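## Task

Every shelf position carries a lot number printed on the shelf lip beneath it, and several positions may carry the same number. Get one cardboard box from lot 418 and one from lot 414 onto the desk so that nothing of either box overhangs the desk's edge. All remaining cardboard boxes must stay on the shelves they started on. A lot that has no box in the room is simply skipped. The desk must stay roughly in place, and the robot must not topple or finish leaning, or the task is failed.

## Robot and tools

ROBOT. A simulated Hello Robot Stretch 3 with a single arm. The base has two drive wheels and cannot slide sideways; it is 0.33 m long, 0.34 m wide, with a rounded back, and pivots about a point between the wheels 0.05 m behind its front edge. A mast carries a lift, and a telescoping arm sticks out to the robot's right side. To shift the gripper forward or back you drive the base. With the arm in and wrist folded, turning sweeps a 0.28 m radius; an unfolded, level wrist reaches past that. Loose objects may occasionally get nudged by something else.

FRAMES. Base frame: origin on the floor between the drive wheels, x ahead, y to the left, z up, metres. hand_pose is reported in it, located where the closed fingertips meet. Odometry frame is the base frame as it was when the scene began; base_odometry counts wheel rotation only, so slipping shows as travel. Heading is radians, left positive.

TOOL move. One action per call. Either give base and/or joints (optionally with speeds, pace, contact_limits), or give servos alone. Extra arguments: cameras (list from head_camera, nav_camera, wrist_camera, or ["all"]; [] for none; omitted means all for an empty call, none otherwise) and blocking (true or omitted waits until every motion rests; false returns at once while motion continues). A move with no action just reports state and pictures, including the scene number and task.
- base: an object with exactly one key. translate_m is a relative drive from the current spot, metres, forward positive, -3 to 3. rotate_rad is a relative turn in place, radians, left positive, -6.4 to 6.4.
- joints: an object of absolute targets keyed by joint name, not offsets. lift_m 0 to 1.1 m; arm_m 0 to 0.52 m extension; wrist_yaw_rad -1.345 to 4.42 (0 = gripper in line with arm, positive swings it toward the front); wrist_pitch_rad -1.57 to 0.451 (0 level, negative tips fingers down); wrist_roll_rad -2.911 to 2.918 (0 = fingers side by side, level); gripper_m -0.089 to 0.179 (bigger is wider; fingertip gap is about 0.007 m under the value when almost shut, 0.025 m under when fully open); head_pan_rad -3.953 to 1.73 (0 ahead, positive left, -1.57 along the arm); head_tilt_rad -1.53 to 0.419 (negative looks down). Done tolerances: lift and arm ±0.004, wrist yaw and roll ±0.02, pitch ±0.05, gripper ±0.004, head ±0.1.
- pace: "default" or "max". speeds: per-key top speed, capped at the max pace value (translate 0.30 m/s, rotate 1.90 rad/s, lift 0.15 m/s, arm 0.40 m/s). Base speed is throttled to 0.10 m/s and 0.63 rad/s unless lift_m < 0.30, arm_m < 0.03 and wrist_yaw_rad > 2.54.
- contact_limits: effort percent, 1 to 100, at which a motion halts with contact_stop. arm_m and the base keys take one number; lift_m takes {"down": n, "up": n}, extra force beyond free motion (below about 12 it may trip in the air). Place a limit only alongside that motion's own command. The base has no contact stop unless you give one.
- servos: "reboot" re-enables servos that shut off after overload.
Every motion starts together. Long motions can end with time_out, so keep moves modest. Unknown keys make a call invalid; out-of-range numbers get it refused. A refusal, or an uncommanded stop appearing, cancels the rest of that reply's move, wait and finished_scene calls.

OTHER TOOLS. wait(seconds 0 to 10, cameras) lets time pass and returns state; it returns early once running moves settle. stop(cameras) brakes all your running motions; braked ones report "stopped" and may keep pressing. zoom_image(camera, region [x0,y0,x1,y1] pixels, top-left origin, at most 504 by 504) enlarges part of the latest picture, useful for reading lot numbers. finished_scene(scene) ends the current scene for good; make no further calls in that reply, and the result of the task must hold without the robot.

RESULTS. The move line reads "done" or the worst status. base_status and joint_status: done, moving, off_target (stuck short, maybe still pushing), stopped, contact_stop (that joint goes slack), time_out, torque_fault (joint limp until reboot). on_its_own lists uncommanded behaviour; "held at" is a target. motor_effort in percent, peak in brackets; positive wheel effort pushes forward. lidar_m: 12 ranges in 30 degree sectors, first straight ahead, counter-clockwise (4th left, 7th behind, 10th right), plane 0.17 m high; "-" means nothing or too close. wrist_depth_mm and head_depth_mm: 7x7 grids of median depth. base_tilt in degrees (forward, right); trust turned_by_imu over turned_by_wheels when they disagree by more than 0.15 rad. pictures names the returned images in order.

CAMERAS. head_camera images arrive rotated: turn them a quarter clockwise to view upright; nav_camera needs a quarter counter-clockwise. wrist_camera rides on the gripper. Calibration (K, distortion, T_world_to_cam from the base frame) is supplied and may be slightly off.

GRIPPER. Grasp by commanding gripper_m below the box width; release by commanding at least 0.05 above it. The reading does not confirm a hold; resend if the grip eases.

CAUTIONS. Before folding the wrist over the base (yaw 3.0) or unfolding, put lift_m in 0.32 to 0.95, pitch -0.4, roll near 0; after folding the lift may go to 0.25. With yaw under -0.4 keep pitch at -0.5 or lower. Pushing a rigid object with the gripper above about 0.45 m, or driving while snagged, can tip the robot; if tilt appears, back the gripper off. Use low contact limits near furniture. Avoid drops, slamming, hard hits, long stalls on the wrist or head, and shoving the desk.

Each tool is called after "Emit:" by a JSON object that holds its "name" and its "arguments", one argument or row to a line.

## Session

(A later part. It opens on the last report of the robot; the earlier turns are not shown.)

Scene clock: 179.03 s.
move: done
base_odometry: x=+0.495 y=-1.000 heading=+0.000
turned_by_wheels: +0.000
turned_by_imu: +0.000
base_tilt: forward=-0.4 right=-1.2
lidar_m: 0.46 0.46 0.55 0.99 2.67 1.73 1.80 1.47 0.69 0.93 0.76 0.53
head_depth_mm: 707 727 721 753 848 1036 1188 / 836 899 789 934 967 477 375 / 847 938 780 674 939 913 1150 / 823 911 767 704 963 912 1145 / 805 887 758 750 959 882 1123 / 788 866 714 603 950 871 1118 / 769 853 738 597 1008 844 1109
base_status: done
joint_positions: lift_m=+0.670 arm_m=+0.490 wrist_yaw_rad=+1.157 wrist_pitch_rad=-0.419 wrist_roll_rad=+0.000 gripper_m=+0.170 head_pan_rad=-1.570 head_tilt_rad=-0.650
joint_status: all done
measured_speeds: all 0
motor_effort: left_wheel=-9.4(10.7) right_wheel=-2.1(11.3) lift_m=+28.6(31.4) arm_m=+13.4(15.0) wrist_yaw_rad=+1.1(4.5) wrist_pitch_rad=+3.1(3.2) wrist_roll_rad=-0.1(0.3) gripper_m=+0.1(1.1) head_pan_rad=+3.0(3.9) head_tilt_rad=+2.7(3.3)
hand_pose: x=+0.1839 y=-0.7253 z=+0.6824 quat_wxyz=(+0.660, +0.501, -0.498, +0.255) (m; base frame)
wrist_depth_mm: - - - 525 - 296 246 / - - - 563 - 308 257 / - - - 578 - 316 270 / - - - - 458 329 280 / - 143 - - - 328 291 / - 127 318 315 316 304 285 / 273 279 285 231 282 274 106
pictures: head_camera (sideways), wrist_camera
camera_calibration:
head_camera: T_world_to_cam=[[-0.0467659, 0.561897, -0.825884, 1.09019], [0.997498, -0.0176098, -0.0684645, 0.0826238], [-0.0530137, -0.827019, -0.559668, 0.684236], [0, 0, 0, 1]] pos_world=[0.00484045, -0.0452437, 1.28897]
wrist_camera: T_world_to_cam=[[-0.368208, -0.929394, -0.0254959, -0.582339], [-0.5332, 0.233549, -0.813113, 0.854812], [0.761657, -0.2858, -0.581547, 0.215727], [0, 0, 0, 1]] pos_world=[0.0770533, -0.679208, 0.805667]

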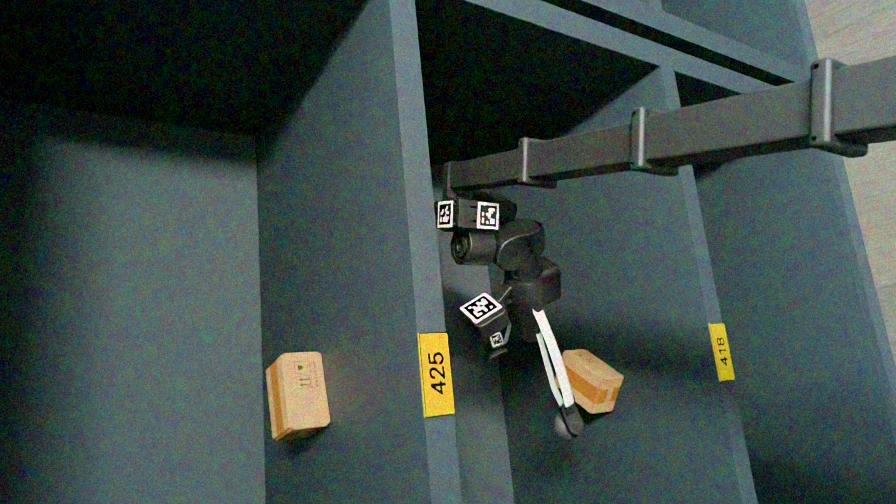

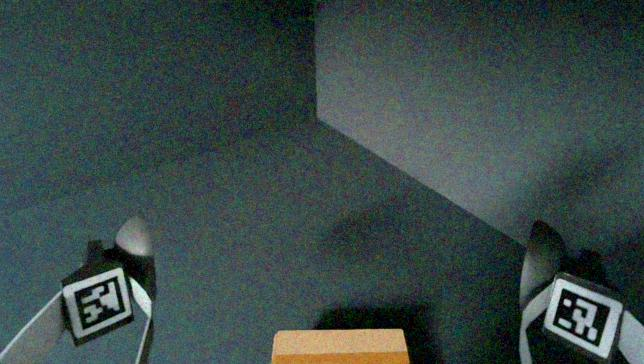

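Emit:
{"name": "move", "arguments": {
  "base": {"translate_m":-0.01}
}}

Emit:
{"name": "move", "arguments": {
  "joints": {"lift_m":0.552},
  "contact_limits": {"lift_m":{"down":15}}
}}

Emit:
{"name": "move", "arguments": {
  "joints": {"gripper_m":0.05},
  "cameras": ["wrist_camera"]
}}

Emit:
{"name": "move", "arguments": {
  "joints": {"lift_m":0.66},
  "cameras": ["wrist_camera"]
}}

Scene clock: 193.53 s.
move: done
base_odometry: x=+0.485 y=-1.000 heading=+0.000
turned_by_wheels: +0.000
turned_by_imu: +0.000
base_tilt: forward=-0.3 right=-1.2
lidar_m: 0.47 0.47 0.56 1.00 2.66 1.73 1.79 1.47 0.69 0.91 0.77 0.54
head_depth_mm: 693 713 710 739 838 1052 1195 / 838 880 789 910 954 476 375 / 849 940 780 690 938 914 1154 / 827 916 771 707 961 908 1143 / 807 893 759 760 960 901 1120 / 792 875 710 604 951 869 1117 / 771 851 737 599 1008 846 1109
base_status: done
joint_positions: lift_m=+0.670 arm_m=+0.490 wrist_yaw_rad=+1.157 wrist_pitch_rad=-0.419 wrist_roll_rad=+0.000 gripper_m=+0.170 head_pan_rad=-1.570 head_tilt_rad=-0.650
joint_status: not commanded
measured_speeds: all 0
motor_effort: left_wheel=-10.0(12.1) right_wheel=-4.4(7.9) lift_m=+26.6(27.4) arm_m=+11.5(12.4) wrist_yaw_rad=+2.3(3.2) wrist_pitch_rad=+3.1(3.2) wrist_roll_rad=-0.2(0.2) gripper_m=+0.9(1.1) head_pan_rad=+2.6(3.3) head_tilt_rad=+2.1(2.7)
hand_pose: x=+0.1839 y=-0.7252 z=+0.6824 quat_wxyz=(+0.660, +0.501, -0.498, +0.255) (m; base frame)
wrist_depth_mm: - - - 531 - 298 250 / - - - 574 - 311 262 / - - - - - 319 271 / - - - - 454 328 283 / - 143 - - - 140 293 / - 128 317 314 316 303 288 / 274 277 286 231 274 273 106
pictures: none

Scene clock: 195.43 s.
move: done
base_odometry: x=+0.485 y=-1.000 heading=+0.000
turned_by_wheels: +0.000
turned_by_imu: +0.000
base_tilt: forward=-0.3 right=-1.2
lidar_m: 0.47 0.47 0.56 1.00 2.66 1.72 1.79 1.46 0.69 0.91 0.77 0.54
head_depth_mm: 691 714 711 737 839 1049 1198 / 836 877 792 909 977 997 1132 / 845 942 782 1146 793 617 1130 / 823 918 769 1182 841 912 1144 / 807 892 757 1144 934 903 1123 / 790 873 708 606 981 873 1118 / 774 851 736 597 1009 845 1108
base_status: not commanded
joint_positions: lift_m=+0.552 arm_m=+0.490 wrist_yaw_rad=+1.157 wrist_pitch_rad=-0.419 wrist_roll_rad=+0.000 gripper_m=+0.170 head_pan_rad=-1.570 head_tilt_rad=-0.650
joint_status: all done
measured_speeds: all 0
motor_effort: left_wheel=-10.0(10.6) right_wheel=-3.9(4.2) lift_m=+24.5(27.6) arm_m=+11.5(12.3) wrist_yaw_rad=+2.1(3.6) wrist_pitch_rad=+3.2(3.2) wrist_roll_rad=+0.2(0.3) gripper_m=+0.4(1.4) head_pan_rad=+2.8(3.6) head_tilt_rad=+2.1(2.7)
contact_limits: lift_m down 15 (down: maximum 72; up: maximum 65)
hand_pose: x=+0.1839 y=-0.7252 z=+0.5644 quat_wxyz=(+0.660, +0.501, -0.498, +0.255) (m; base frame)
wrist_depth_mm: - - - 530 - 298 250 / - - - - - 313 261 / 319 316 314 312 307 309 272 / 265 263 262 173 256 253 251 / 219 217 202 143 147 211 209 / 123 141 134 131 131 176 178 / 116 157 156 151 151 154 106
pictures: none

Scene clock: 197.17 s.
move: done
base_odometry: x=+0.485 y=-1.000 heading=-0.001
turned_by_wheels: +0.000
turned_by_imu: +0.000
base_tilt: forward=-0.3 right=-1.0
lidar_m: 0.47 0.47 0.56 1.00 2.66 1.73 1.79 1.46 0.69 0.91 0.77 0.54
head_depth_mm: 692 714 710 742 838 1048 1198 / 837 873 791 914 977 998 1136 / 848 939 780 1153 794 616 1130 / 826 920 770 1179 844 910 1148 / 808 896 761 1139 936 904 1124 / 791 871 711 604 975 870 1120 / 775 852 736 597 1010 846 1113
base_status: not commanded
joint_positions: lift_m=+0.552 arm_m=+0.490 wrist_yaw_rad=+1.157 wrist_pitch_rad=-0.416 wrist_roll_rad=+0.000 gripper_m=+0.051 head_pan_rad=-1.570 head_tilt_rad=-0.650
joint_status: all done
measured_speeds: all 0
motor_effort: left_wheel=-9.7(10.3) right_wheel=-3.2(3.9) lift_m=+27.2(27.9) arm_m=+10.3(11.4) wrist_yaw_rad=+1.5(3.7) wrist_pitch_rad=+2.5(3.2) wrist_roll_rad=+0.0(0.3) gripper_m=-16.3(86.3) head_pan_rad=+3.0(3.4) head_tilt_rad=+2.0(2.5)
contact_limits: lift_m down 15 (down: maximum 72; up: maximum 65)
hand_pose: x=+0.1843 y=-0.7253 z=+0.5651 quat_wxyz=(+0.660, +0.501, -0.499, +0.256) (m; base frame)
wrist_depth_mm: - - - 530 - 301 251 / - - - - - 311 260 / 307 319 316 313 309 308 272 / 268 267 263 174 258 256 254 / 220 220 149 144 143 212 210 / 187 181 134 135 135 176 180 / 167 154 157 153 155 151 157
pictures: wrist_camera
camera_calibration:
wrist_camera: T_world_to_cam=[[-0.367719, -0.929591, -0.0253662, -0.585564], [-0.530935, 0.232261, -0.814962, 0.759379], [0.763472, -0.286209, -0.57896, 0.145007], [0, 0, 0, 1]] pos_world=[0.0771494, -0.679207, 0.687965]

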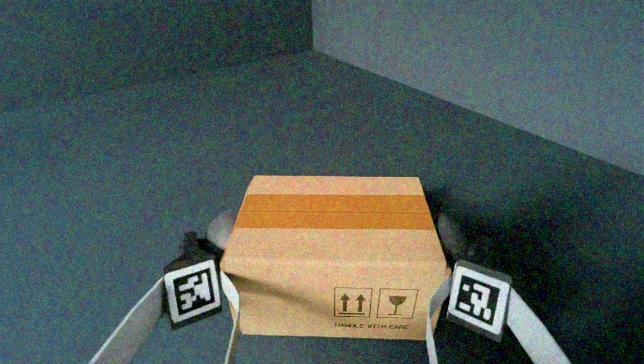

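Scene clock: 198.97 s.
move: done
base_odometry: x=+0.485 y=-1.000 heading=+0.000
turned_by_wheels: +0.000
turned_by_imu: +0.000
base_tilt: forward=-0.4 right=-1.2
lidar_m: 0.47 0.47 0.56 1.00 2.66 1.72 1.79 1.47 0.69 0.91 0.77 0.54
head_depth_mm: 693 711 711 740 841 1048 1195 / 835 880 787 914 952 496 381 / 845 944 780 691 639 914 1155 / 827 918 771 712 962 913 1144 / 807 893 759 765 958 903 1121 / 790 868 710 604 929 873 1117 / 773 849 734 596 1008 847 1112
base_status: not commanded
joint_positions: lift_m=+0.660 arm_m=+0.490 wrist_yaw_rad=+1.157 wrist_pitch_rad=-0.421 wrist_roll_rad=+0.000 gripper_m=+0.051 head_pan_rad=-1.570 head_tilt_rad=-0.650
joint_status: all done
measured_speeds: all 0
motor_effort: left_wheel=-9.8(10.0) right_wheel=-2.7(3.8) lift_m=+29.8(34.6) arm_m=+9.4(10.5) wrist_yaw_rad=+1.7(3.3) wrist_pitch_rad=+3.5(3.7) wrist_roll_rad=-0.1(0.3) gripper_m=-15.6(16.4) head_pan_rad=+2.4(3.0) head_tilt_rad=+1.6(2.5)
hand_pose: x=+0.1837 y=-0.7251 z=+0.6719 quat_wxyz=(+0.660, +0.502, -0.498, +0.254) (m; base frame)
wrist_depth_mm: - - - 531 - 300 249 / - - - 583 - 311 260 / - - - - - 316 274 / - - - 173 172 336 283 / - - 149 145 144 340 299 / 318 123 134 136 134 298 297 / 285 261 259 155 257 257 268
pictures: wrist_camera
camera_calibration:
wrist_camera: T_world_to_cam=[[-0.367843, -0.929536, -0.0255851, -0.58256], [-0.534755, 0.233966, -0.811971, 0.845992], [0.760743, -0.284996, -0.583136, 0.211704], [0, 0, 0, 1]] pos_world=[0.0770553, -0.679109, 0.795469]

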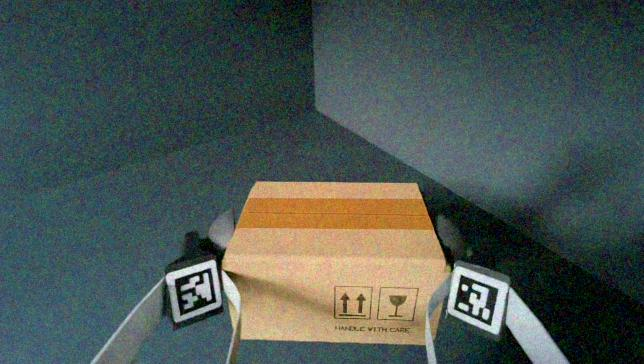

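Emit:
{"name": "move", "arguments": {
  "joints": {"arm_m":0.02}
}}

Emit:
{"name": "move", "arguments": {
  "base": {"translate_m":-0.495},
  "joints": {"lift_m":0.88}
}}

Emit:
{"name": "move", "arguments": {
  "base": {"rotate_rad":-1.39}
}}

Emit:
{"name": "move", "arguments": {
  "base": {"translate_m":-1.03}
}}

Emit:
{"name": "move", "arguments": {
  "joints": {"head_tilt_rad":-0.6},
  "cameras": ["head_camera","nav_camera"]
}}

Scene clock: 237.30 s.
move: done
base_odometry: x=+0.485 y=-1.000 heading=+0.000
turned_by_wheels: +0.000
turned_by_imu: +0.000
base_tilt: forward=-0.1 right=-1.1
lidar_m: 0.47 0.47 0.56 1.00 2.65 1.72 1.79 1.47 0.69 0.91 0.78 0.54
head_depth_mm: 694 713 711 737 836 1049 1197 / 834 878 791 915 981 1038 1163 / 846 943 781 1150 1034 1242 1159 / 828 914 771 1183 1027 914 1140 / 808 888 762 1137 1025 902 1122 / 791 874 712 604 1020 871 1115 / 775 851 735 597 1010 845 1111
base_status: not commanded
joint_positions: lift_m=+0.660 arm_m=+0.020 wrist_yaw_rad=+1.157 wrist_pitch_rad=-0.421 wrist_roll_rad=+0.000 gripper_m=+0.051 head_pan_rad=-1.570 head_tilt_rad=-0.650
joint_status: all done
measured_speeds: all 0
motor_effort: left_wheel=-9.5(10.2) right_wheel=-3.0(3.7) lift_m=+31.3(32.1) arm_m=-12.5(14.8) wrist_yaw_rad=+1.9(3.3) wrist_pitch_rad=+3.4(3.7) wrist_roll_rad=-0.1(0.3) gripper_m=-15.7(16.6) head_pan_rad=+2.3(2.9) head_tilt_rad=+0.7(2.2)
hand_pose: x=+0.1837 y=-0.2551 z=+0.6719 quat_wxyz=(+0.660, +0.502, -0.498, +0.254) (m; base frame)
wrist_depth_mm: 337 375 435 - - 682 - / 357 398 451 - - - - / 378 428 - - - - - / 405 449 - 173 - - - / 436 - 149 145 144 156 - / 471 123 134 136 134 124 319 / - - 153 155 152 111 -
pictures: none

Scene clock: 243.37 s.
move: done
base_odometry: x=-0.009 y=-1.000 heading=+0.000
turned_by_wheels: +0.000
turned_by_imu: +0.000
base_tilt: forward=-0.4 right=-1.1
lidar_m: 0.95 0.95 1.12 2.01 2.36 1.28 1.31 1.32 1.10 0.65 0.65 1.08
head_depth_mm: 993 1097 860 1373 1134 1483 - / 973 1072 853 1328 1081 - - / 950 1047 782 1301 1076 1420 - / 924 1022 772 1265 1032 1365 - / 901 1002 761 1230 994 1262 290 / 525 582 641 719 853 900 286 / 506 567 651 1169 1012 879 1110
base_status: done
joint_positions: lift_m=+0.880 arm_m=+0.020 wrist_yaw_rad=+1.157 wrist_pitch_rad=-0.422 wrist_roll_rad=+0.000 gripper_m=+0.051 head_pan_rad=-1.570 head_tilt_rad=-0.650
joint_status: all done
measured_speeds: all 0
motor_effort: left_wheel=-4.2(13.9) right_wheel=-8.7(11.5) lift_m=+30.7(34.1) arm_m=-5.5(12.6) wrist_yaw_rad=+1.6(3.4) wrist_pitch_rad=+3.6(3.7) wrist_roll_rad=+0.2(0.3) gripper_m=-16.1(16.4) head_pan_rad=+2.2(2.7) head_tilt_rad=+0.5(2.2)
hand_pose: x=+0.1836 y=-0.2550 z=+0.8918 quat_wxyz=(+0.660, +0.502, -0.497, +0.254) (m; base frame)
wrist_depth_mm: 713 - - - - - - / 767 - - - - - - / - 845 - - - - - / - 969 - 174 - - - / - - 149 145 144 - - / - 123 135 137 134 - - / - - - 155 152 119 -
pictures: none

Scene clock: 246.70 s.
move: done
base_odometry: x=-0.009 y=-1.000 heading=-1.390
turned_by_wheels: -1.390
turned_by_imu: -1.367
base_tilt: forward=-0.5 right=-1.1
lidar_m: 0.65 1.13 1.00 0.95 0.98 1.30 3.59 1.31 1.29 1.32 1.10 1.15
head_depth_mm: 1094 1216 1385 1571 1720 1577 - / 1091 1204 1347 1544 1714 - - / 1088 1201 1347 1530 1690 1517 - / 1080 1194 1343 1527 1670 1459 - / 1077 1194 1336 1524 1688 1410 289 / 1074 1187 1331 1513 1666 1484 286 / 1072 1182 1336 1530 1650 1439 1106
base_status: done
joint_positions: lift_m=+0.880 arm_m=+0.020 wrist_yaw_rad=+1.157 wrist_pitch_rad=-0.422 wrist_roll_rad=+0.000 gripper_m=+0.051 head_pan_rad=-1.570 head_tilt_rad=-0.650
joint_status: not commanded
measured_speeds: all 0
motor_effort: left_wheel=+8.0(11.6) right_wheel=-9.9(13.9) lift_m=+31.1(31.8) arm_m=-8.8(8.9) wrist_yaw_rad=+3.2(3.3) wrist_pitch_rad=+3.6(3.7) wrist_roll_rad=-0.2(0.3) gripper_m=-15.6(16.3) head_pan_rad=+1.9(2.4) head_tilt_rad=+0.1(1.3)
hand_pose: x=+0.1836 y=-0.2550 z=+0.8918 quat_wxyz=(+0.660, +0.502, -0.497, +0.254) (m; base frame)
wrist_depth_mm: - - - - - - - / - - - - - - - / - - - - - - - / 548 - - 173 - - - / 608 - 149 145 144 - - / - 123 134 136 134 - - / - 123 156 155 - - -
pictures: none

Scene clock: 258.13 s.
move: done
base_odometry: x=-0.195 y=+0.013 heading=-1.390
turned_by_wheels: +0.000
turned_by_imu: -0.001
base_tilt: forward=-0.3 right=-1.3
lidar_m: 1.67 1.34 0.96 0.91 0.93 1.24 2.60 1.48 0.82 0.93 1.41 1.85
head_depth_mm: 1145 1278 1384 1048 852 1538 - / 1139 1262 1372 1035 846 - - / 1136 1261 1363 1023 841 1514 - / 1133 1257 1361 1017 835 1458 - / 1126 1246 1347 1005 829 1377 290 / 1122 1246 1369 1041 822 1472 286 / 1115 1239 1378 1582 1657 1435 1113
base_status: done
joint_positions: lift_m=+0.880 arm_m=+0.020 wrist_yaw_rad=+1.157 wrist_pitch_rad=-0.422 wrist_roll_rad=+0.000 gripper_m=+0.051 head_pan_rad=-1.570 head_tilt_rad=-0.650
joint_status: not commanded
measured_speeds: all 0
motor_effort: left_wheel=-4.5(9.4) right_wheel=-7.0(15.4) lift_m=+29.5(31.6) arm_m=-8.0(13.3) wrist_yaw_rad=+1.3(3.6) wrist_pitch_rad=+3.6(3.7) wrist_roll_rad=+0.0(0.5) gripper_m=-15.6(16.4) head_pan_rad=+1.6(2.4) head_tilt_rad=-0.9(1.5)
hand_pose: x=+0.1836 y=-0.2550 z=+0.8918 quat_wxyz=(+0.660, +0.502, -0.497, +0.254) (m; base frame)
wrist_depth_mm: - - - - - - - / - - - - - - - / - - - - - - - / - - - - - - - / - - 149 145 144 - - / - 124 134 136 134 - - / - - - 155 - - -
pictures: none

Scene clock: 258.70 s.
move: done
base_odometry: x=-0.195 y=+0.013 heading=-1.390
turned_by_wheels: +0.000
turned_by_imu: +0.000
base_tilt: forward=-0.3 right=-1.2
lidar_m: 1.67 1.35 0.96 0.91 0.93 1.24 2.60 1.48 0.82 0.93 1.41 1.85
head_depth_mm: 1150 1264 1403 1128 870 1547 - / 1139 1254 1387 1121 862 1569 - / 1134 1245 1373 1112 857 1480 - / 1134 1238 1366 1094 853 1470 - / 1124 1234 1348 1089 844 1378 1248 / 1119 1232 1362 1192 841 1490 - / 1114 1224 1360 1527 1678 1446 1128
base_status: not commanded
joint_positions: lift_m=+0.880 arm_m=+0.020 wrist_yaw_rad=+1.157 wrist_pitch_rad=-0.422 wrist_roll_rad=+0.000 gripper_m=+0.051 head_pan_rad=-1.570 head_tilt_rad=-0.603
joint_status: all done
measured_speeds: all 0
motor_effort: left_wheel=-4.5(5.0) right_wheel=-6.1(7.6) lift_m=+29.9(30.7) arm_m=-8.1(9.0) wrist_yaw_rad=+1.1(2.9) wrist_pitch_rad=+3.5(3.6) wrist_roll_rad=-0.1(0.3) gripper_m=-15.9(16.1) head_pan_rad=+1.8(1.8) head_tilt_rad=+2.4(5.2)
hand_pose: x=+0.1836 y=-0.2550 z=+0.8918 quat_wxyz=(+0.660, +0.502, -0.497, +0.254) (m; base frame)
wrist_depth_mm: - - - - - - - / - - - - - - - / - - - - - - - / - - - - - - - / - - 149 145 144 - - / - 124 135 137 134 - - / - - - 155 - - -
pictures: head_camera (sideways), nav_camera (sideways)
camera_calibration:
head_camera: T_world_to_cam=[[-0.0466939, 0.522263, -0.851505, 1.12364], [0.997502, -0.0208606, -0.0674946, 0.0813647], [-0.0530128, -0.852529, -0.519984, 0.632586], [0, 0, 0, 1]] pos_world=[0.00484067, -0.0458379, 1.29121]
nav_camera: T_world_to_cam=[[0.0175644, -0.544767, 0.838404, -1.04786], [-0.999787, -0.0186222, 0.00884531, 0.0448136], [0.0107943, -0.838381, -0.544978, 0.662425], [0, 0, 0, 1]] pos_world=[0.0560587, -0.0146407, 1.23914]

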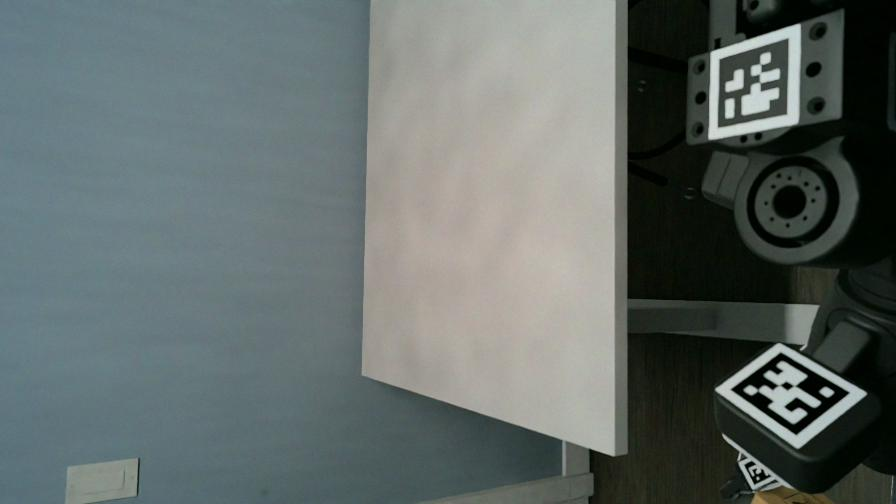

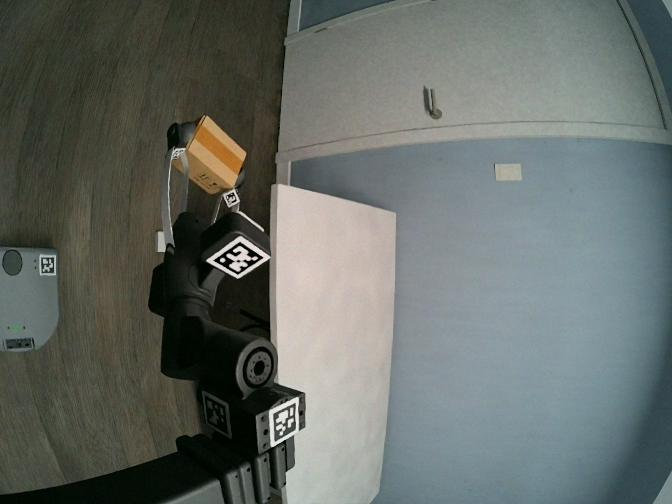

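Emit:
{"name": "move", "arguments": {
  "joints": {"arm_m":0.42,"wrist_yaw_rad":0.35}
}}

Emit:
{"name": "move", "arguments": {
  "joints": {"lift_m":0.77},
  "cameras": ["wrist_camera","head_camera"]
}}

Emit:
{"name": "move", "arguments": {
  "joints": {"lift_m":0.71},
  "speeds": {"lift_m":0.025},
  "contact_limits": {"lift_m":{"down":13}},
  "cameras": ["wrist_camera"]
}}

Scene clock: 278.87 s.
move: done
base_odometry: x=-0.195 y=+0.013 heading=-1.390
turned_by_wheels: +0.000
turned_by_imu: +0.000
base_tilt: forward=-0.4 right=-1.1
lidar_m: 1.67 1.34 0.96 0.91 0.94 1.24 2.59 1.47 0.82 0.93 1.41 1.84
head_depth_mm: 1149 1252 1409 1134 310 - 1215 / 1145 1254 1362 409 358 1450 1239 / 1131 1247 1320 589 862 1435 1233 / 1130 1243 1331 632 856 1472 1227 / 1125 1234 1361 958 849 1382 1189 / 1125 1232 1360 1195 842 1457 1213 / 1117 1227 1354 1527 1673 1450 1210
base_status: not commanded
joint_positions: lift_m=+0.880 arm_m=+0.420 wrist_yaw_rad=+0.353 wrist_pitch_rad=-0.422 wrist_roll_rad=+0.000 gripper_m=+0.051 head_pan_rad=-1.570 head_tilt_rad=-0.600
joint_status: all done
measured_speeds: all 0
motor_effort: left_wheel=-4.6(5.3) right_wheel=-6.9(7.8) lift_m=+29.3(30.4) arm_m=+12.3(15.6) wrist_yaw_rad=-3.8(8.3) wrist_pitch_rad=+3.6(3.7) wrist_roll_rad=+0.1(0.3) gripper_m=-15.2(16.3) head_pan_rad=+1.0(1.8) head_tilt_rad=+2.0(4.0)
hand_pose: x=+0.0559 y=-0.7751 z=+0.8918 quat_wxyz=(+0.707, +0.267, -0.654, -0.025) (m; base frame)
wrist_depth_mm: - - - - - - - / - - 866 - - - - / - - 956 - - - - / - - - 173 - - - / - - 149 145 144 - - / - 124 134 136 134 - - / - 123 150 151 148 110 -
pictures: none

Scene clock: 280.70 s.
move: done
base_odometry: x=-0.195 y=+0.013 heading=-1.390
turned_by_wheels: +0.000
turned_by_imu: +0.000
base_tilt: forward=-0.3 right=-1.3
lidar_m: 1.67 1.34 0.96 0.91 0.93 1.24 2.60 1.48 0.82 0.93 1.41 1.85
head_depth_mm: 1147 1269 1407 1135 873 1424 295 / 1140 1254 1397 1127 465 365 318 / 1133 1249 1380 613 798 1446 1239 / 1133 1239 1356 703 771 1473 1228 / 1123 1236 1356 1086 847 1389 1197 / 1121 1230 1365 1198 844 1458 1218 / 1119 1221 1356 1530 1667 1451 1212
base_status: not commanded
joint_positions: lift_m=+0.770 arm_m=+0.420 wrist_yaw_rad=+0.353 wrist_pitch_rad=-0.422 wrist_roll_rad=+0.000 gripper_m=+0.051 head_pan_rad=-1.570 head_tilt_rad=-0.600
joint_status: all done
measured_speeds: all 0
motor_effort: left_wheel=-4.5(5.2) right_wheel=-7.0(7.7) lift_m=+23.9(29.0) arm_m=+10.5(13.2) wrist_yaw_rad=-4.3(4.3) wrist_pitch_rad=+3.6(3.7) wrist_roll_rad=-0.2(0.3) gripper_m=-15.5(16.2) head_pan_rad=+1.3(1.6) head_tilt_rad=+1.9(3.3)
hand_pose: x=+0.0559 y=-0.7751 z=+0.7818 quat_wxyz=(+0.707, +0.267, -0.654, -0.025) (m; base frame)
wrist_depth_mm: - - - - - - - / - - 878 - - - - / - - 930 - - - - / - - 184 173 - - - / - - 149 145 144 - - / - - 134 136 134 - - / - - 150 151 149 110 -
pictures: head_camera (sideways), wrist_camera
camera_calibration:
head_camera: T_world_to_cam=[[-0.0467557, 0.51985, -0.852977, 1.12552], [0.997499, -0.0210192, -0.0674878, 0.0813556], [-0.0530124, -0.853999, -0.517567, 0.629441], [0, 0, 0, 1]] pos_world=[0.00484048, -0.0458495, 1.29131]
wrist_camera: T_world_to_cam=[[-0.924721, -0.379785, -0.0255977, -0.215981], [-0.202583, 0.547962, -0.811602, 1.1031], [0.322261, -0.745319, -0.58365, 0.0267686], [0, 0, 0, 1]] pos_world=[0.0151199, -0.666529, 0.905369]

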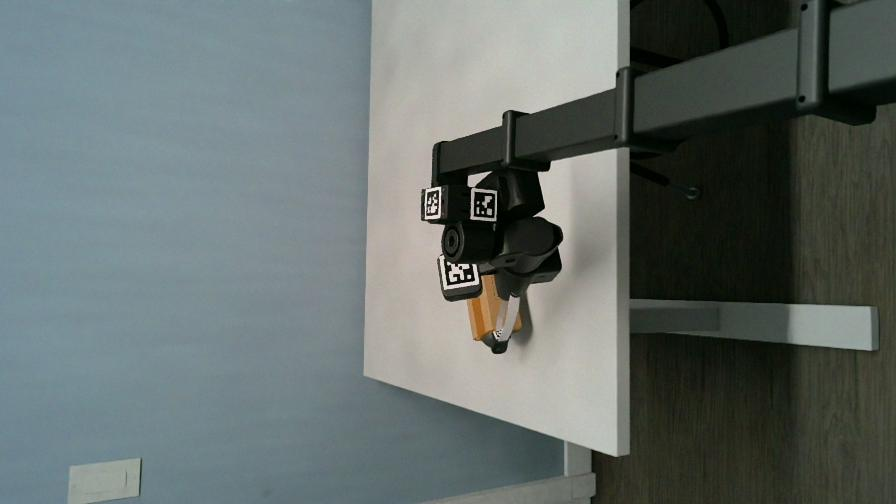

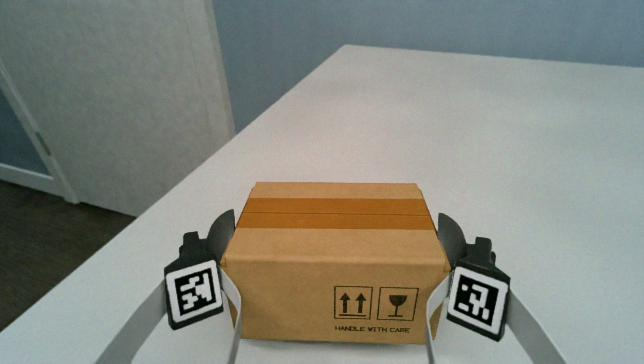

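Scene clock: 283.50 s.
move: done
base_odometry: x=-0.195 y=+0.013 heading=-1.390
turned_by_wheels: +0.000
turned_by_imu: +0.000
base_tilt: forward=-0.3 right=-1.3
lidar_m: 1.67 1.34 0.96 0.91 0.94 1.24 2.60 1.48 0.82 0.93 1.41 1.85
head_depth_mm: 1147 1263 1399 1137 876 1459 1250 / 1142 1261 1396 1127 837 428 361 / 1136 1256 1387 1113 638 1440 1232 / 1136 1244 1371 1100 714 1474 1231 / 1122 1242 1360 1093 822 1389 1198 / 1124 1236 1365 1197 845 1454 1221 / 1122 1226 1357 1525 1669 1455 1216
base_status: not commanded
joint_positions: lift_m=+0.710 arm_m=+0.420 wrist_yaw_rad=+0.353 wrist_pitch_rad=-0.341 wrist_roll_rad=+0.000 gripper_m=+0.051 head_pan_rad=-1.570 head_tilt_rad=-0.600
joint_status: all done
measured_speeds: all 0
on_its_own: wrist_pitch_rad is at rest, and its effort (-11.2) is outside its rest range (-8 to +12)
motor_effort: left_wheel=-4.6(5.2) right_wheel=-6.3(7.3) lift_m=+15.4(25.9) arm_m=+6.1(10.6) wrist_yaw_rad=-2.9(4.6) wrist_pitch_rad=-11.2(11.3) wrist_roll_rad=-0.2(0.3) gripper_m=-15.0(16.2) head_pan_rad=+1.1(1.8) head_tilt_rad=+1.8(3.0)
contact_limits: lift_m down 13 (down: maximum 72; up: maximum 65)
hand_pose: x=+0.0592 y=-0.7840 z=+0.7402 quat_wxyz=(+0.707, +0.241, -0.664, +0.004) (m; base frame)
wrist_depth_mm: - - - - - - - / - - 844 - - - - / - - - - - - - / - - 157 164 155 - - / - - 134 132 136 - - / - - 137 143 136 - - / - - - - - - -
pictures: wrist_camera
camera_calibration:
wrist_camera: T_world_to_cam=[[-0.924022, -0.381674, -0.0225449, -0.221167], [-0.179362, 0.484796, -0.856039, 1.05694], [0.337657, -0.786955, -0.51642, -0.088473], [0, 0, 0, 1]] pos_world=[0.0150854, -0.666436, 0.854102]

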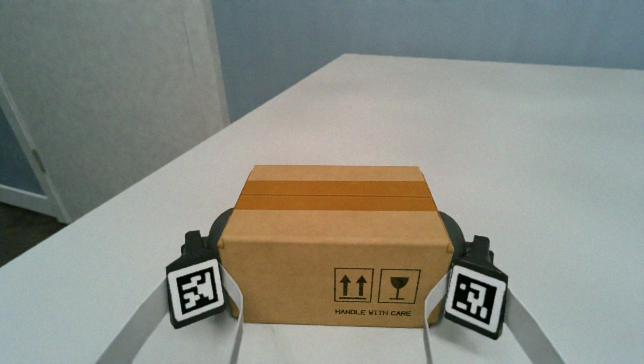

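Emit:
{"name": "move", "arguments": {
  "joints": {"lift_m":0.726},
  "speeds": {"lift_m":0.03}
}}

Emit:
{"name": "move", "arguments": {
  "joints": {"gripper_m":0.17}
}}

Emit:
{"name": "move", "arguments": {
  "joints": {"lift_m":0.86},
  "cameras": ["wrist_camera"]
}}

Emit:
{"name": "move", "arguments": {
  "joints": {"arm_m":0.0}
}}

Emit:
{"name": "move", "arguments": {
  "joints": {"wrist_yaw_rad":3.0,"wrist_pitch_rad":-0.4,"head_pan_rad":-0.8}
}}

Emit:
{"name": "move", "arguments": {
  "joints": {"lift_m":0.28,"gripper_m":0.05}
}}

Emit:
{"name": "move", "arguments": {
  "base": {"translate_m":-2.05},
  "pace": "max"
}}

Emit:
{"name": "move", "arguments": {
  "base": {"rotate_rad":1.57},
  "joints": {"head_tilt_rad":-0.3},
  "cameras": ["nav_camera"]
}}

Scene clock: 302.70 s.
move: done
base_odometry: x=-0.195 y=+0.013 heading=-1.390
turned_by_wheels: +0.000
turned_by_imu: +0.000
base_tilt: forward=-0.3 right=-1.2
lidar_m: 1.67 1.35 0.96 0.91 0.93 1.24 2.60 1.48 0.82 0.93 1.41 1.85
head_depth_mm: 1147 1257 1407 1134 877 1464 1167 / 1139 1254 1394 1126 811 405 346 / 1135 1253 1389 1109 633 1443 1237 / 1131 1236 1363 1099 717 1470 1228 / 1129 1240 1344 1092 838 1384 1198 / 1124 1226 1359 1204 840 1451 1215 / 1112 1226 1363 1523 1667 1455 1214
base_status: not commanded
joint_positions: lift_m=+0.726 arm_m=+0.420 wrist_yaw_rad=+0.353 wrist_pitch_rad=-0.395 wrist_roll_rad=+0.000 gripper_m=+0.051 head_pan_rad=-1.570 head_tilt_rad=-0.600
joint_status: all done
measured_speeds: all 0
motor_effort: left_wheel=-4.6(5.5) right_wheel=-6.5(6.7) lift_m=+30.6(31.4) arm_m=-0.4(1.5) wrist_yaw_rad=-3.9(3.9) wrist_pitch_rad=-1.4(11.2) wrist_roll_rad=+0.0(0.3) gripper_m=-14.5(15.6) head_pan_rad=+0.7(1.3) head_tilt_rad=+1.8(2.3)
hand_pose: x=+0.0571 y=-0.7782 z=+0.7439 quat_wxyz=(+0.707, +0.258, -0.658, -0.015) (m; base frame)
wrist_depth_mm: - - - - - - - / - - 855 - - - - / - - - - - - - / - - 157 157 162 - - / - - 134 133 137 - - / - - 132 143 136 - - / - - - - - - -
pictures: none

Scene clock: 304.43 s.
move: done
base_odometry: x=-0.195 y=+0.013 heading=-1.390
turned_by_wheels: +0.000
turned_by_imu: +0.000
base_tilt: forward=-0.4 right=-1.2
lidar_m: 1.67 1.35 0.95 0.91 0.93 1.24 2.60 1.47 0.82 0.93 1.41 1.86
head_depth_mm: 1138 1266 1402 1132 872 1462 1165 / 1139 1263 1397 1124 811 405 347 / 1137 1251 1379 1111 632 1429 1230 / 1133 1246 1362 1101 711 1474 1227 / 1125 1234 1353 1092 815 1385 1195 / 1119 1230 1365 1195 841 1458 1214 / 1116 1230 1362 1532 1666 1455 1211
base_status: not commanded
joint_positions: lift_m=+0.726 arm_m=+0.420 wrist_yaw_rad=+0.353 wrist_pitch_rad=-0.412 wrist_roll_rad=+0.000 gripper_m=+0.170 head_pan_rad=-1.570 head_tilt_rad=-0.600
joint_status: all done
measured_speeds: all 0
motor_effort: left_wheel=-4.9(5.1) right_wheel=-6.2(6.8) lift_m=+26.3(30.4) arm_m=-2.4(2.8) wrist_yaw_rad=-3.6(4.3) wrist_pitch_rad=+1.7(1.9) wrist_roll_rad=+0.2(0.3) gripper_m=+0.9(84.4) head_pan_rad=+0.4(1.4) head_tilt_rad=+0.6(2.0)
hand_pose: x=+0.0563 y=-0.7763 z=+0.7400 quat_wxyz=(+0.707, +0.264, -0.656, -0.021) (m; base frame)
wrist_depth_mm: - - - - - - - / - - 856 - - - - / - - - - - - - / - - 157 156 155 - - / - 143 134 133 132 - - / - 124 146 145 142 - - / - - - - - - 106
pictures: none

Scene clock: 306.50 s.
move: done
base_odometry: x=-0.195 y=+0.013 heading=-1.390
turned_by_wheels: +0.000
turned_by_imu: +0.000
base_tilt: forward=-0.4 right=-1.2
lidar_m: 1.67 1.34 0.95 0.91 0.94 1.24 2.60 1.48 0.82 0.93 1.42 1.86
head_depth_mm: 1147 1260 1406 1132 329 - - / 1142 1255 1395 449 352 1440 1237 / 1139 1250 1333 577 857 1441 1239 / 1135 1239 1365 612 850 1465 1232 / 1126 1236 1347 1041 846 1398 1198 / 1119 1231 1372 1191 842 1451 1221 / 1120 1223 1364 1521 1653 1446 1211
base_status: not commanded
joint_positions: lift_m=+0.860 arm_m=+0.420 wrist_yaw_rad=+0.353 wrist_pitch_rad=-0.413 wrist_roll_rad=+0.000 gripper_m=+0.170 head_pan_rad=-1.570 head_tilt_rad=-0.600
joint_status: all done
measured_speeds: all 0
motor_effort: left_wheel=-4.7(5.2) right_wheel=-5.8(7.0) lift_m=+30.4(33.7) arm_m=-5.5(5.9) wrist_yaw_rad=-1.5(4.1) wrist_pitch_rad=+1.9(2.1) wrist_roll_rad=-0.1(0.3) gripper_m=+0.4(1.1) head_pan_rad=+0.7(1.3) head_tilt_rad=+0.5(1.7)
hand_pose: x=+0.0563 y=-0.7762 z=+0.8738 quat_wxyz=(+0.707, +0.264, -0.655, -0.021) (m; base frame)
wrist_depth_mm: - - - - - - - / - - 872 - - - - / - - 969 - - - - / - - - - - - - / - - - - - - - / 123 126 - - - - - / 116 - - 237 237 - 106
pictures: wrist_camera
camera_calibration:
wrist_camera: T_world_to_cam=[[-0.924653, -0.379969, -0.025307, -0.214102], [-0.199954, 0.540995, -0.81691, 1.1776], [0.324091, -0.750298, -0.576209, 0.0690511], [0, 0, 0, 1]] pos_world=[0.0151159, -0.666619, 0.996362]

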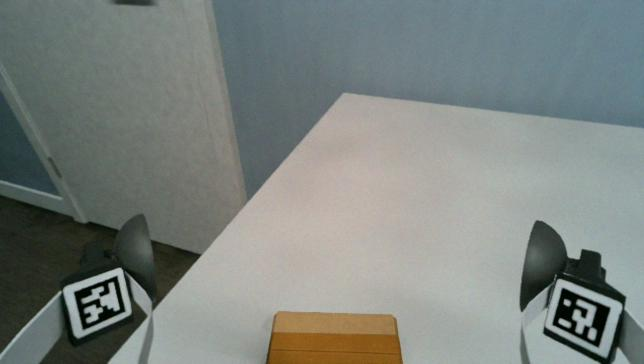

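Scene clock: 310.77 s.
move: done
base_odometry: x=-0.195 y=+0.013 heading=-1.390
turned_by_wheels: +0.000
turned_by_imu: +0.000
base_tilt: forward=-0.4 right=-1.2
lidar_m: 1.67 1.35 0.96 0.91 0.93 1.24 2.60 1.47 0.82 0.93 1.41 1.85
head_depth_mm: 1148 1260 1403 1130 875 1455 - / 1140 1255 1397 1123 868 1493 - / 1127 1244 1383 1109 861 1442 1296 / 1129 1243 1361 1104 853 495 300 / 1127 1234 1355 1089 847 1285 305 / 1119 1229 1363 1189 840 1460 1184 / 1114 1226 1358 1527 1654 1439 1181
base_status: not commanded
joint_positions: lift_m=+0.860 arm_m=+0.001 wrist_yaw_rad=+0.353 wrist_pitch_rad=-0.413 wrist_roll_rad=+0.000 gripper_m=+0.170 head_pan_rad=-1.570 head_tilt_rad=-0.600
joint_status: all done
measured_speeds: all 0
motor_effort: left_wheel=-4.7(5.2) right_wheel=-6.5(7.2) lift_m=+24.1(31.1) arm_m=-12.4(15.3) wrist_yaw_rad=-3.1(4.6) wrist_pitch_rad=+1.8(2.0) wrist_roll_rad=+0.2(0.4) gripper_m=+0.4(1.3) head_pan_rad=+0.3(1.3) head_tilt_rad=-0.4(1.3)
hand_pose: x=+0.0563 y=-0.3568 z=+0.8738 quat_wxyz=(+0.707, +0.264, -0.655, -0.021) (m; base frame)
wrist_depth_mm: - - - - - - - / - - - - - - - / - - - - 539 - - / - - - - - - - / - - - - - 140 - / 122 141 - - - - 366 / 116 - - - - - 106
pictures: none

Scene clock: 313.10 s.
move: done
base_odometry: x=-0.195 y=+0.013 heading=-1.390
turned_by_wheels: +0.000
turned_by_imu: +0.000
base_tilt: forward=-0.4 right=-1.2
lidar_m: 1.67 1.35 0.95 0.91 0.93 1.24 2.60 1.48 0.82 0.93 1.41 1.85
head_depth_mm: 1185 1271 1379 1491 1588 1416 1245 / 1281 1381 1489 1639 1733 1490 1243 / 1389 1503 1625 1786 1860 1480 1232 / 1501 1643 1813 2018 1831 1476 1232 / 1670 1828 2051 2226 1826 1464 1223 / 1843 2068 2309 2413 1805 1450 1213 / 1982 2115 1951 2088 1803 1446 1213
base_status: not commanded
joint_positions: lift_m=+0.860 arm_m=+0.001 wrist_yaw_rad=+2.997 wrist_pitch_rad=-0.413 wrist_roll_rad=+0.000 gripper_m=+0.170 head_pan_rad=-0.796 head_tilt_rad=-0.600
joint_status: all done
measured_speeds: all 0
motor_effort: left_wheel=-4.6(5.1) right_wheel=-6.2(6.7) lift_m=+23.6(24.2) arm_m=-9.1(12.8) wrist_yaw_rad=+2.3(5.9) wrist_pitch_rad=+1.8(4.5) wrist_roll_rad=+0.1(0.3) gripper_m=+0.7(0.9) head_pan_rad=-3.1(4.2) head_tilt_rad=-0.5(1.6)
hand_pose: x=+0.0112 y=+0.0772 z=+0.8738 quat_wxyz=(+0.195, +0.700, +0.095, +0.680) (m; base frame)
wrist_depth_mm: - 137 - - - - - / 852 148 - - - - - / 939 162 - - - - - / - 186 - - - - - / - 194 215 - - - - / 122 126 240 - - - - / 116 - 276 - - - 106
pictures: none

Scene clock: 319.20 s.
move: done
base_odometry: x=-0.195 y=+0.013 heading=-1.390
turned_by_wheels: +0.000
turned_by_imu: +0.000
base_tilt: forward=-0.4 right=-1.2
lidar_m: 1.67 1.34 0.96 0.91 0.93 1.24 2.60 1.48 0.82 0.93 1.41 1.85
head_depth_mm: 1197 1264 1376 1499 1552 1417 1244 / 1274 1365 1494 1611 1730 1491 1245 / 1384 1502 1631 1803 1854 1481 1239 / 1501 1631 1812 2019 1846 1471 1225 / 1636 1820 2022 2216 1828 1469 1226 / 1834 2043 2326 2374 1806 1465 1214 / 1983 2135 1953 2108 1800 1442 1216
base_status: not commanded
joint_positions: lift_m=+0.280 arm_m=+0.001 wrist_yaw_rad=+2.997 wrist_pitch_rad=-0.414 wrist_roll_rad=+0.000 gripper_m=+0.050 head_pan_rad=-0.800 head_tilt_rad=-0.600
joint_status: all done
measured_speeds: all 0
motor_effort: left_wheel=-4.3(5.5) right_wheel=-6.0(7.2) lift_m=+23.8(26.9) arm_m=-1.4(9.7) wrist_yaw_rad=+3.0(3.4) wrist_pitch_rad=+2.1(2.1) wrist_roll_rad=+0.2(0.3) gripper_m=+0.1(81.5) head_pan_rad=-3.2(4.1) head_tilt_rad=-1.3(2.1)
hand_pose: x=+0.0112 y=+0.0770 z=+0.2936 quat_wxyz=(+0.195, +0.700, +0.095, +0.680) (m; base frame)
wrist_depth_mm: - 137 - - - - - / 848 148 - - - - - / 898 162 835 909 905 888 886 / 723 185 667 715 706 696 683 / 601 569 198 590 590 579 571 / 510 511 127 310 125 496 495 / 435 100 261 270 426 432 427
pictures: none

Scene clock: 327.47 s.
move: done
base_odometry: x=-0.564 y=+2.030 heading=-1.390
turned_by_wheels: +0.000
turned_by_imu: -0.002
base_tilt: forward=-0.3 right=-1.0
lidar_m: 3.68 1.23 0.94 2.28 0.85 0.60 0.57 0.59 0.78 1.46 1.31 1.65
head_depth_mm: 1279 1367 1469 1594 1729 1500 1241 / 1378 1486 1581 1754 1808 1486 1241 / 1480 1617 1655 1926 1851 1473 1234 / 1598 1746 1655 1528 1709 1475 1230 / 1765 1935 1626 1271 1829 1459 1222 / 1941 2157 1605 2123 1804 1449 1222 / 2157 2403 1589 2155 1809 1447 1212
base_status: done
joint_positions: lift_m=+0.280 arm_m=+0.001 wrist_yaw_rad=+2.997 wrist_pitch_rad=-0.414 wrist_roll_rad=+0.000 gripper_m=+0.050 head_pan_rad=-0.800 head_tilt_rad=-0.600
joint_status: not commanded
measured_speeds: all 0
motor_effort: left_wheel=+2.1(11.7) right_wheel=-8.1(17.9) lift_m=+29.7(31.6) arm_m=+8.5(9.3) wrist_yaw_rad=+2.0(3.8) wrist_pitch_rad=+2.1(2.2) wrist_roll_rad=+0.0(0.4) gripper_m=+0.9(1.1) head_pan_rad=-2.6(3.6) head_tilt_rad=-3.1(3.5)
hand_pose: x=+0.0111 y=+0.0771 z=+0.2936 quat_wxyz=(+0.195, +0.700, +0.095, +0.680) (m; base frame)
wrist_depth_mm: - 137 - - - 859 - / - 148 - - - - - / 839 162 858 881 892 887 864 / 722 186 656 719 710 703 696 / 601 577 198 592 583 582 577 / 511 509 127 310 125 499 494 / 436 99 260 270 426 431 431
pictures: none

Scene clock: 330.83 s.
move: done
base_odometry: x=-0.564 y=+2.030 heading=+0.180
turned_by_wheels: +1.570
turned_by_imu: +1.545
base_tilt: forward=-0.3 right=-1.2
lidar_m: 2.29 0.86 0.60 0.57 0.59 0.77 1.46 1.31 1.82 3.67 1.25 0.94
head_depth_mm: 2407 1847 2040 2221 2503 2047 1555 / 1460 1537 1649 1776 1949 1959 1552 / 1234 1307 1398 1492 1611 1730 1545 / 1082 1141 1209 1286 1367 1455 1490 / 967 1011 1063 1114 1184 1249 1334 / 873 907 954 991 1042 1096 1160 / 796 825 857 893 933 978 1041
base_status: done
joint_positions: lift_m=+0.280 arm_m=+0.001 wrist_yaw_rad=+2.997 wrist_pitch_rad=-0.414 wrist_roll_rad=+0.000 gripper_m=+0.050 head_pan_rad=-0.800 head_tilt_rad=-0.298
joint_status: all done
measured_speeds: all 0
motor_effort: left_wheel=-8.0(12.5) right_wheel=+8.3(12.4) lift_m=+28.6(30.4) arm_m=+4.3(11.2) wrist_yaw_rad=+1.9(3.0) wrist_pitch_rad=+2.1(2.2) wrist_roll_rad=-0.1(0.3) gripper_m=+0.5(0.9) head_pan_rad=-2.0(3.0) head_tilt_rad=-0.1(9.3)
hand_pose: x=+0.0111 y=+0.0770 z=+0.2936 quat_wxyz=(+0.195, +0.700, +0.095, +0.680) (m; base frame)
wrist_depth_mm: 513 137 548 570 594 624 627 / 550 148 596 614 631 - - / 603 162 193 - - - - / - 181 189 690 700 701 698 / 602 575 198 586 589 584 574 / 508 508 127 309 125 501 489 / 432 100 261 271 426 433 426
pictures: nav_camera (sideways)
camera_calibration:
nav_camera: T_world_to_cam=[[0.198772, -0.180265, 0.963325, -1.21198], [-0.707324, -0.706757, 0.0136947, 0.0366792], [0.678368, -0.684105, -0.267989, 0.297894], [0, 0, 0, 1]] pos_world=[0.0647701, 0.0112363, 1.24686]

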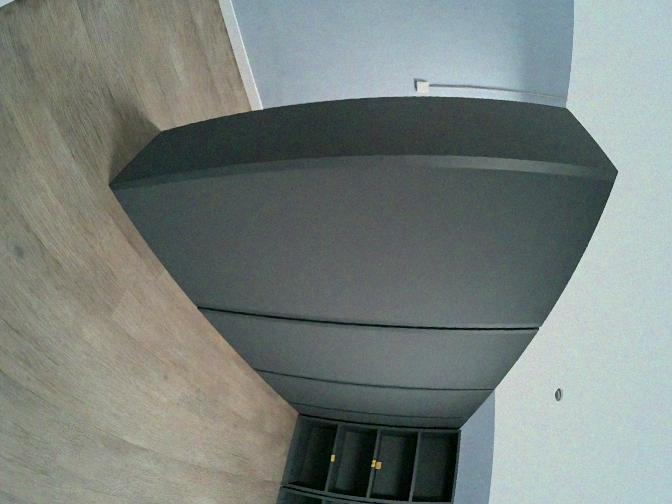

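Emit:
{"name": "move", "arguments": {
  "base": {"translate_m":1.7},
  "pace": "max",
  "joints": {"head_pan_rad":-1.57},
  "contact_limits": {"translate_m":40}
}}

Emit:
{"name": "move", "arguments": {
  "cameras": ["nav_camera"]
}}

Scene clock: 345.63 s.
move: done
base_odometry: x=+1.109 y=+2.334 heading=+0.180
turned_by_wheels: +0.000
turned_by_imu: +0.001
base_tilt: forward=-0.3 right=-1.2
lidar_m: 0.60 0.62 0.70 0.67 0.68 0.90 2.16 0.54 0.54 1.30 0.91 0.64
head_depth_mm: 1079 1112 1180 1218 1320 1218 1035 / 1677 1957 2066 1302 1331 1375 1436 / 2850 2807 2110 2225 2314 1987 1541 / 3092 3730 3870 - 2904 2014 1545 / 3179 3673 3850 - 2832 1999 1531 / 2973 3550 3709 3860 2845 1970 1517 / 2147 2161 2153 2230 2242 1935 1514
base_status: done
joint_positions: lift_m=+0.280 arm_m=+0.001 wrist_yaw_rad=+2.997 wrist_pitch_rad=-0.414 wrist_roll_rad=+0.000 gripper_m=+0.050 head_pan_rad=-1.570 head_tilt_rad=-0.300
joint_status: all done
measured_speeds: all 0
motor_effort: left_wheel=+4.3(14.1) right_wheel=+2.7(14.5) lift_m=+26.9(29.1) arm_m=-9.2(13.5) wrist_yaw_rad=+1.6(3.2) wrist_pitch_rad=+2.2(2.2) wrist_roll_rad=-0.1(0.4) gripper_m=+0.3(1.0) head_pan_rad=+2.9(4.1) head_tilt_rad=-1.0(3.6)
contact_limits: translate_m 40 (maximum 100)
hand_pose: x=+0.0111 y=+0.0770 z=+0.2936 quat_wxyz=(+0.195, +0.700, +0.095, +0.680) (m; base frame)
wrist_depth_mm: 583 137 622 - - - - / 626 147 - - - 783 - / - 161 170 - 809 822 661 / 707 183 662 712 701 690 672 / 611 578 198 586 583 587 578 / 516 508 128 310 125 497 498 / 436 100 261 270 425 431 431
pictures: none

Scene clock: 345.63 s.
base_odometry: x=+1.109 y=+2.334 heading=+0.180
turned_by_wheels: +0.000
turned_by_imu: +0.000
base_tilt: forward=-0.3 right=-1.2
lidar_m: 0.60 0.62 0.70 0.67 0.68 0.90 2.16 0.54 0.54 1.30 0.91 0.64
head_depth_mm: 1079 1112 1180 1218 1320 1218 1035 / 1677 1957 2066 1302 1331 1375 1436 / 2850 2807 2110 2225 2314 1987 1541 / 3092 3730 3870 - 2904 2014 1545 / 3179 3673 3850 - 2832 1999 1531 / 2973 3550 3709 3860 2845 1970 1517 / 2147 2161 2153 2230 2242 1935 1514
base_status: done
joint_positions: lift_m=+0.280 arm_m=+0.001 wrist_yaw_rad=+2.997 wrist_pitch_rad=-0.414 wrist_roll_rad=+0.000 gripper_m=+0.050 head_pan_rad=-1.570 head_tilt_rad=-0.300
joint_status: all done
measured_speeds: all 0
motor_effort: left_wheel=+4.3(14.1) right_wheel=+2.7(14.5) lift_m=+26.9(29.1) arm_m=-9.2(13.5) wrist_yaw_rad=+1.6(3.2) wrist_pitch_rad=+2.2(2.2) wrist_roll_rad=-0.1(0.4) gripper_m=+0.3(1.0) head_pan_rad=+2.9(4.1) head_tilt_rad=-1.0(3.6)
contact_limits: translate_m 40 (maximum 100)
hand_pose: x=+0.0111 y=+0.0770 z=+0.2936 quat_wxyz=(+0.195, +0.700, +0.095, +0.680) (m; base frame)
wrist_depth_mm: 583 137 622 - - - - / 626 147 - - - 783 - / - 161 170 - 809 822 661 / 707 183 662 712 701 690 672 / 611 578 198 586 583 587 578 / 516 508 128 310 125 497 498 / 436 100 261 270 425 431 431
pictures: nav_camera (sideways)
camera_calibration:
nav_camera: T_world_to_cam=[[0.0173258, -0.270671, 0.962516, -1.20981], [-0.999788, -0.0153731, 0.0136736, 0.0384999], [0.0110958, -0.962549, -0.27088, 0.305708], [0, 0, 0, 1]] pos_world=[0.0560606, -0.0326106, 1.24675]

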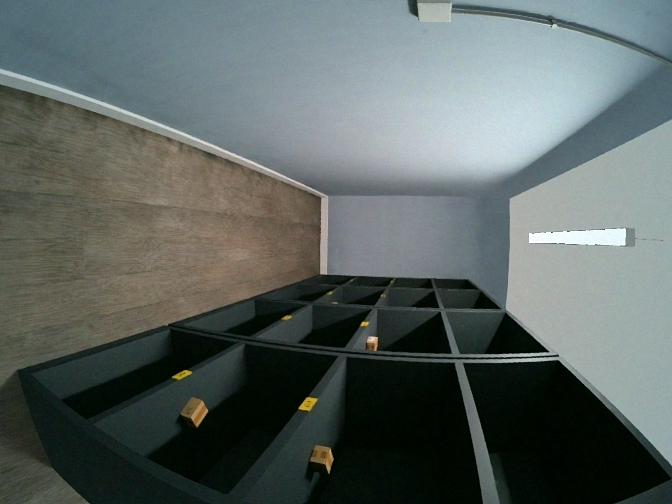

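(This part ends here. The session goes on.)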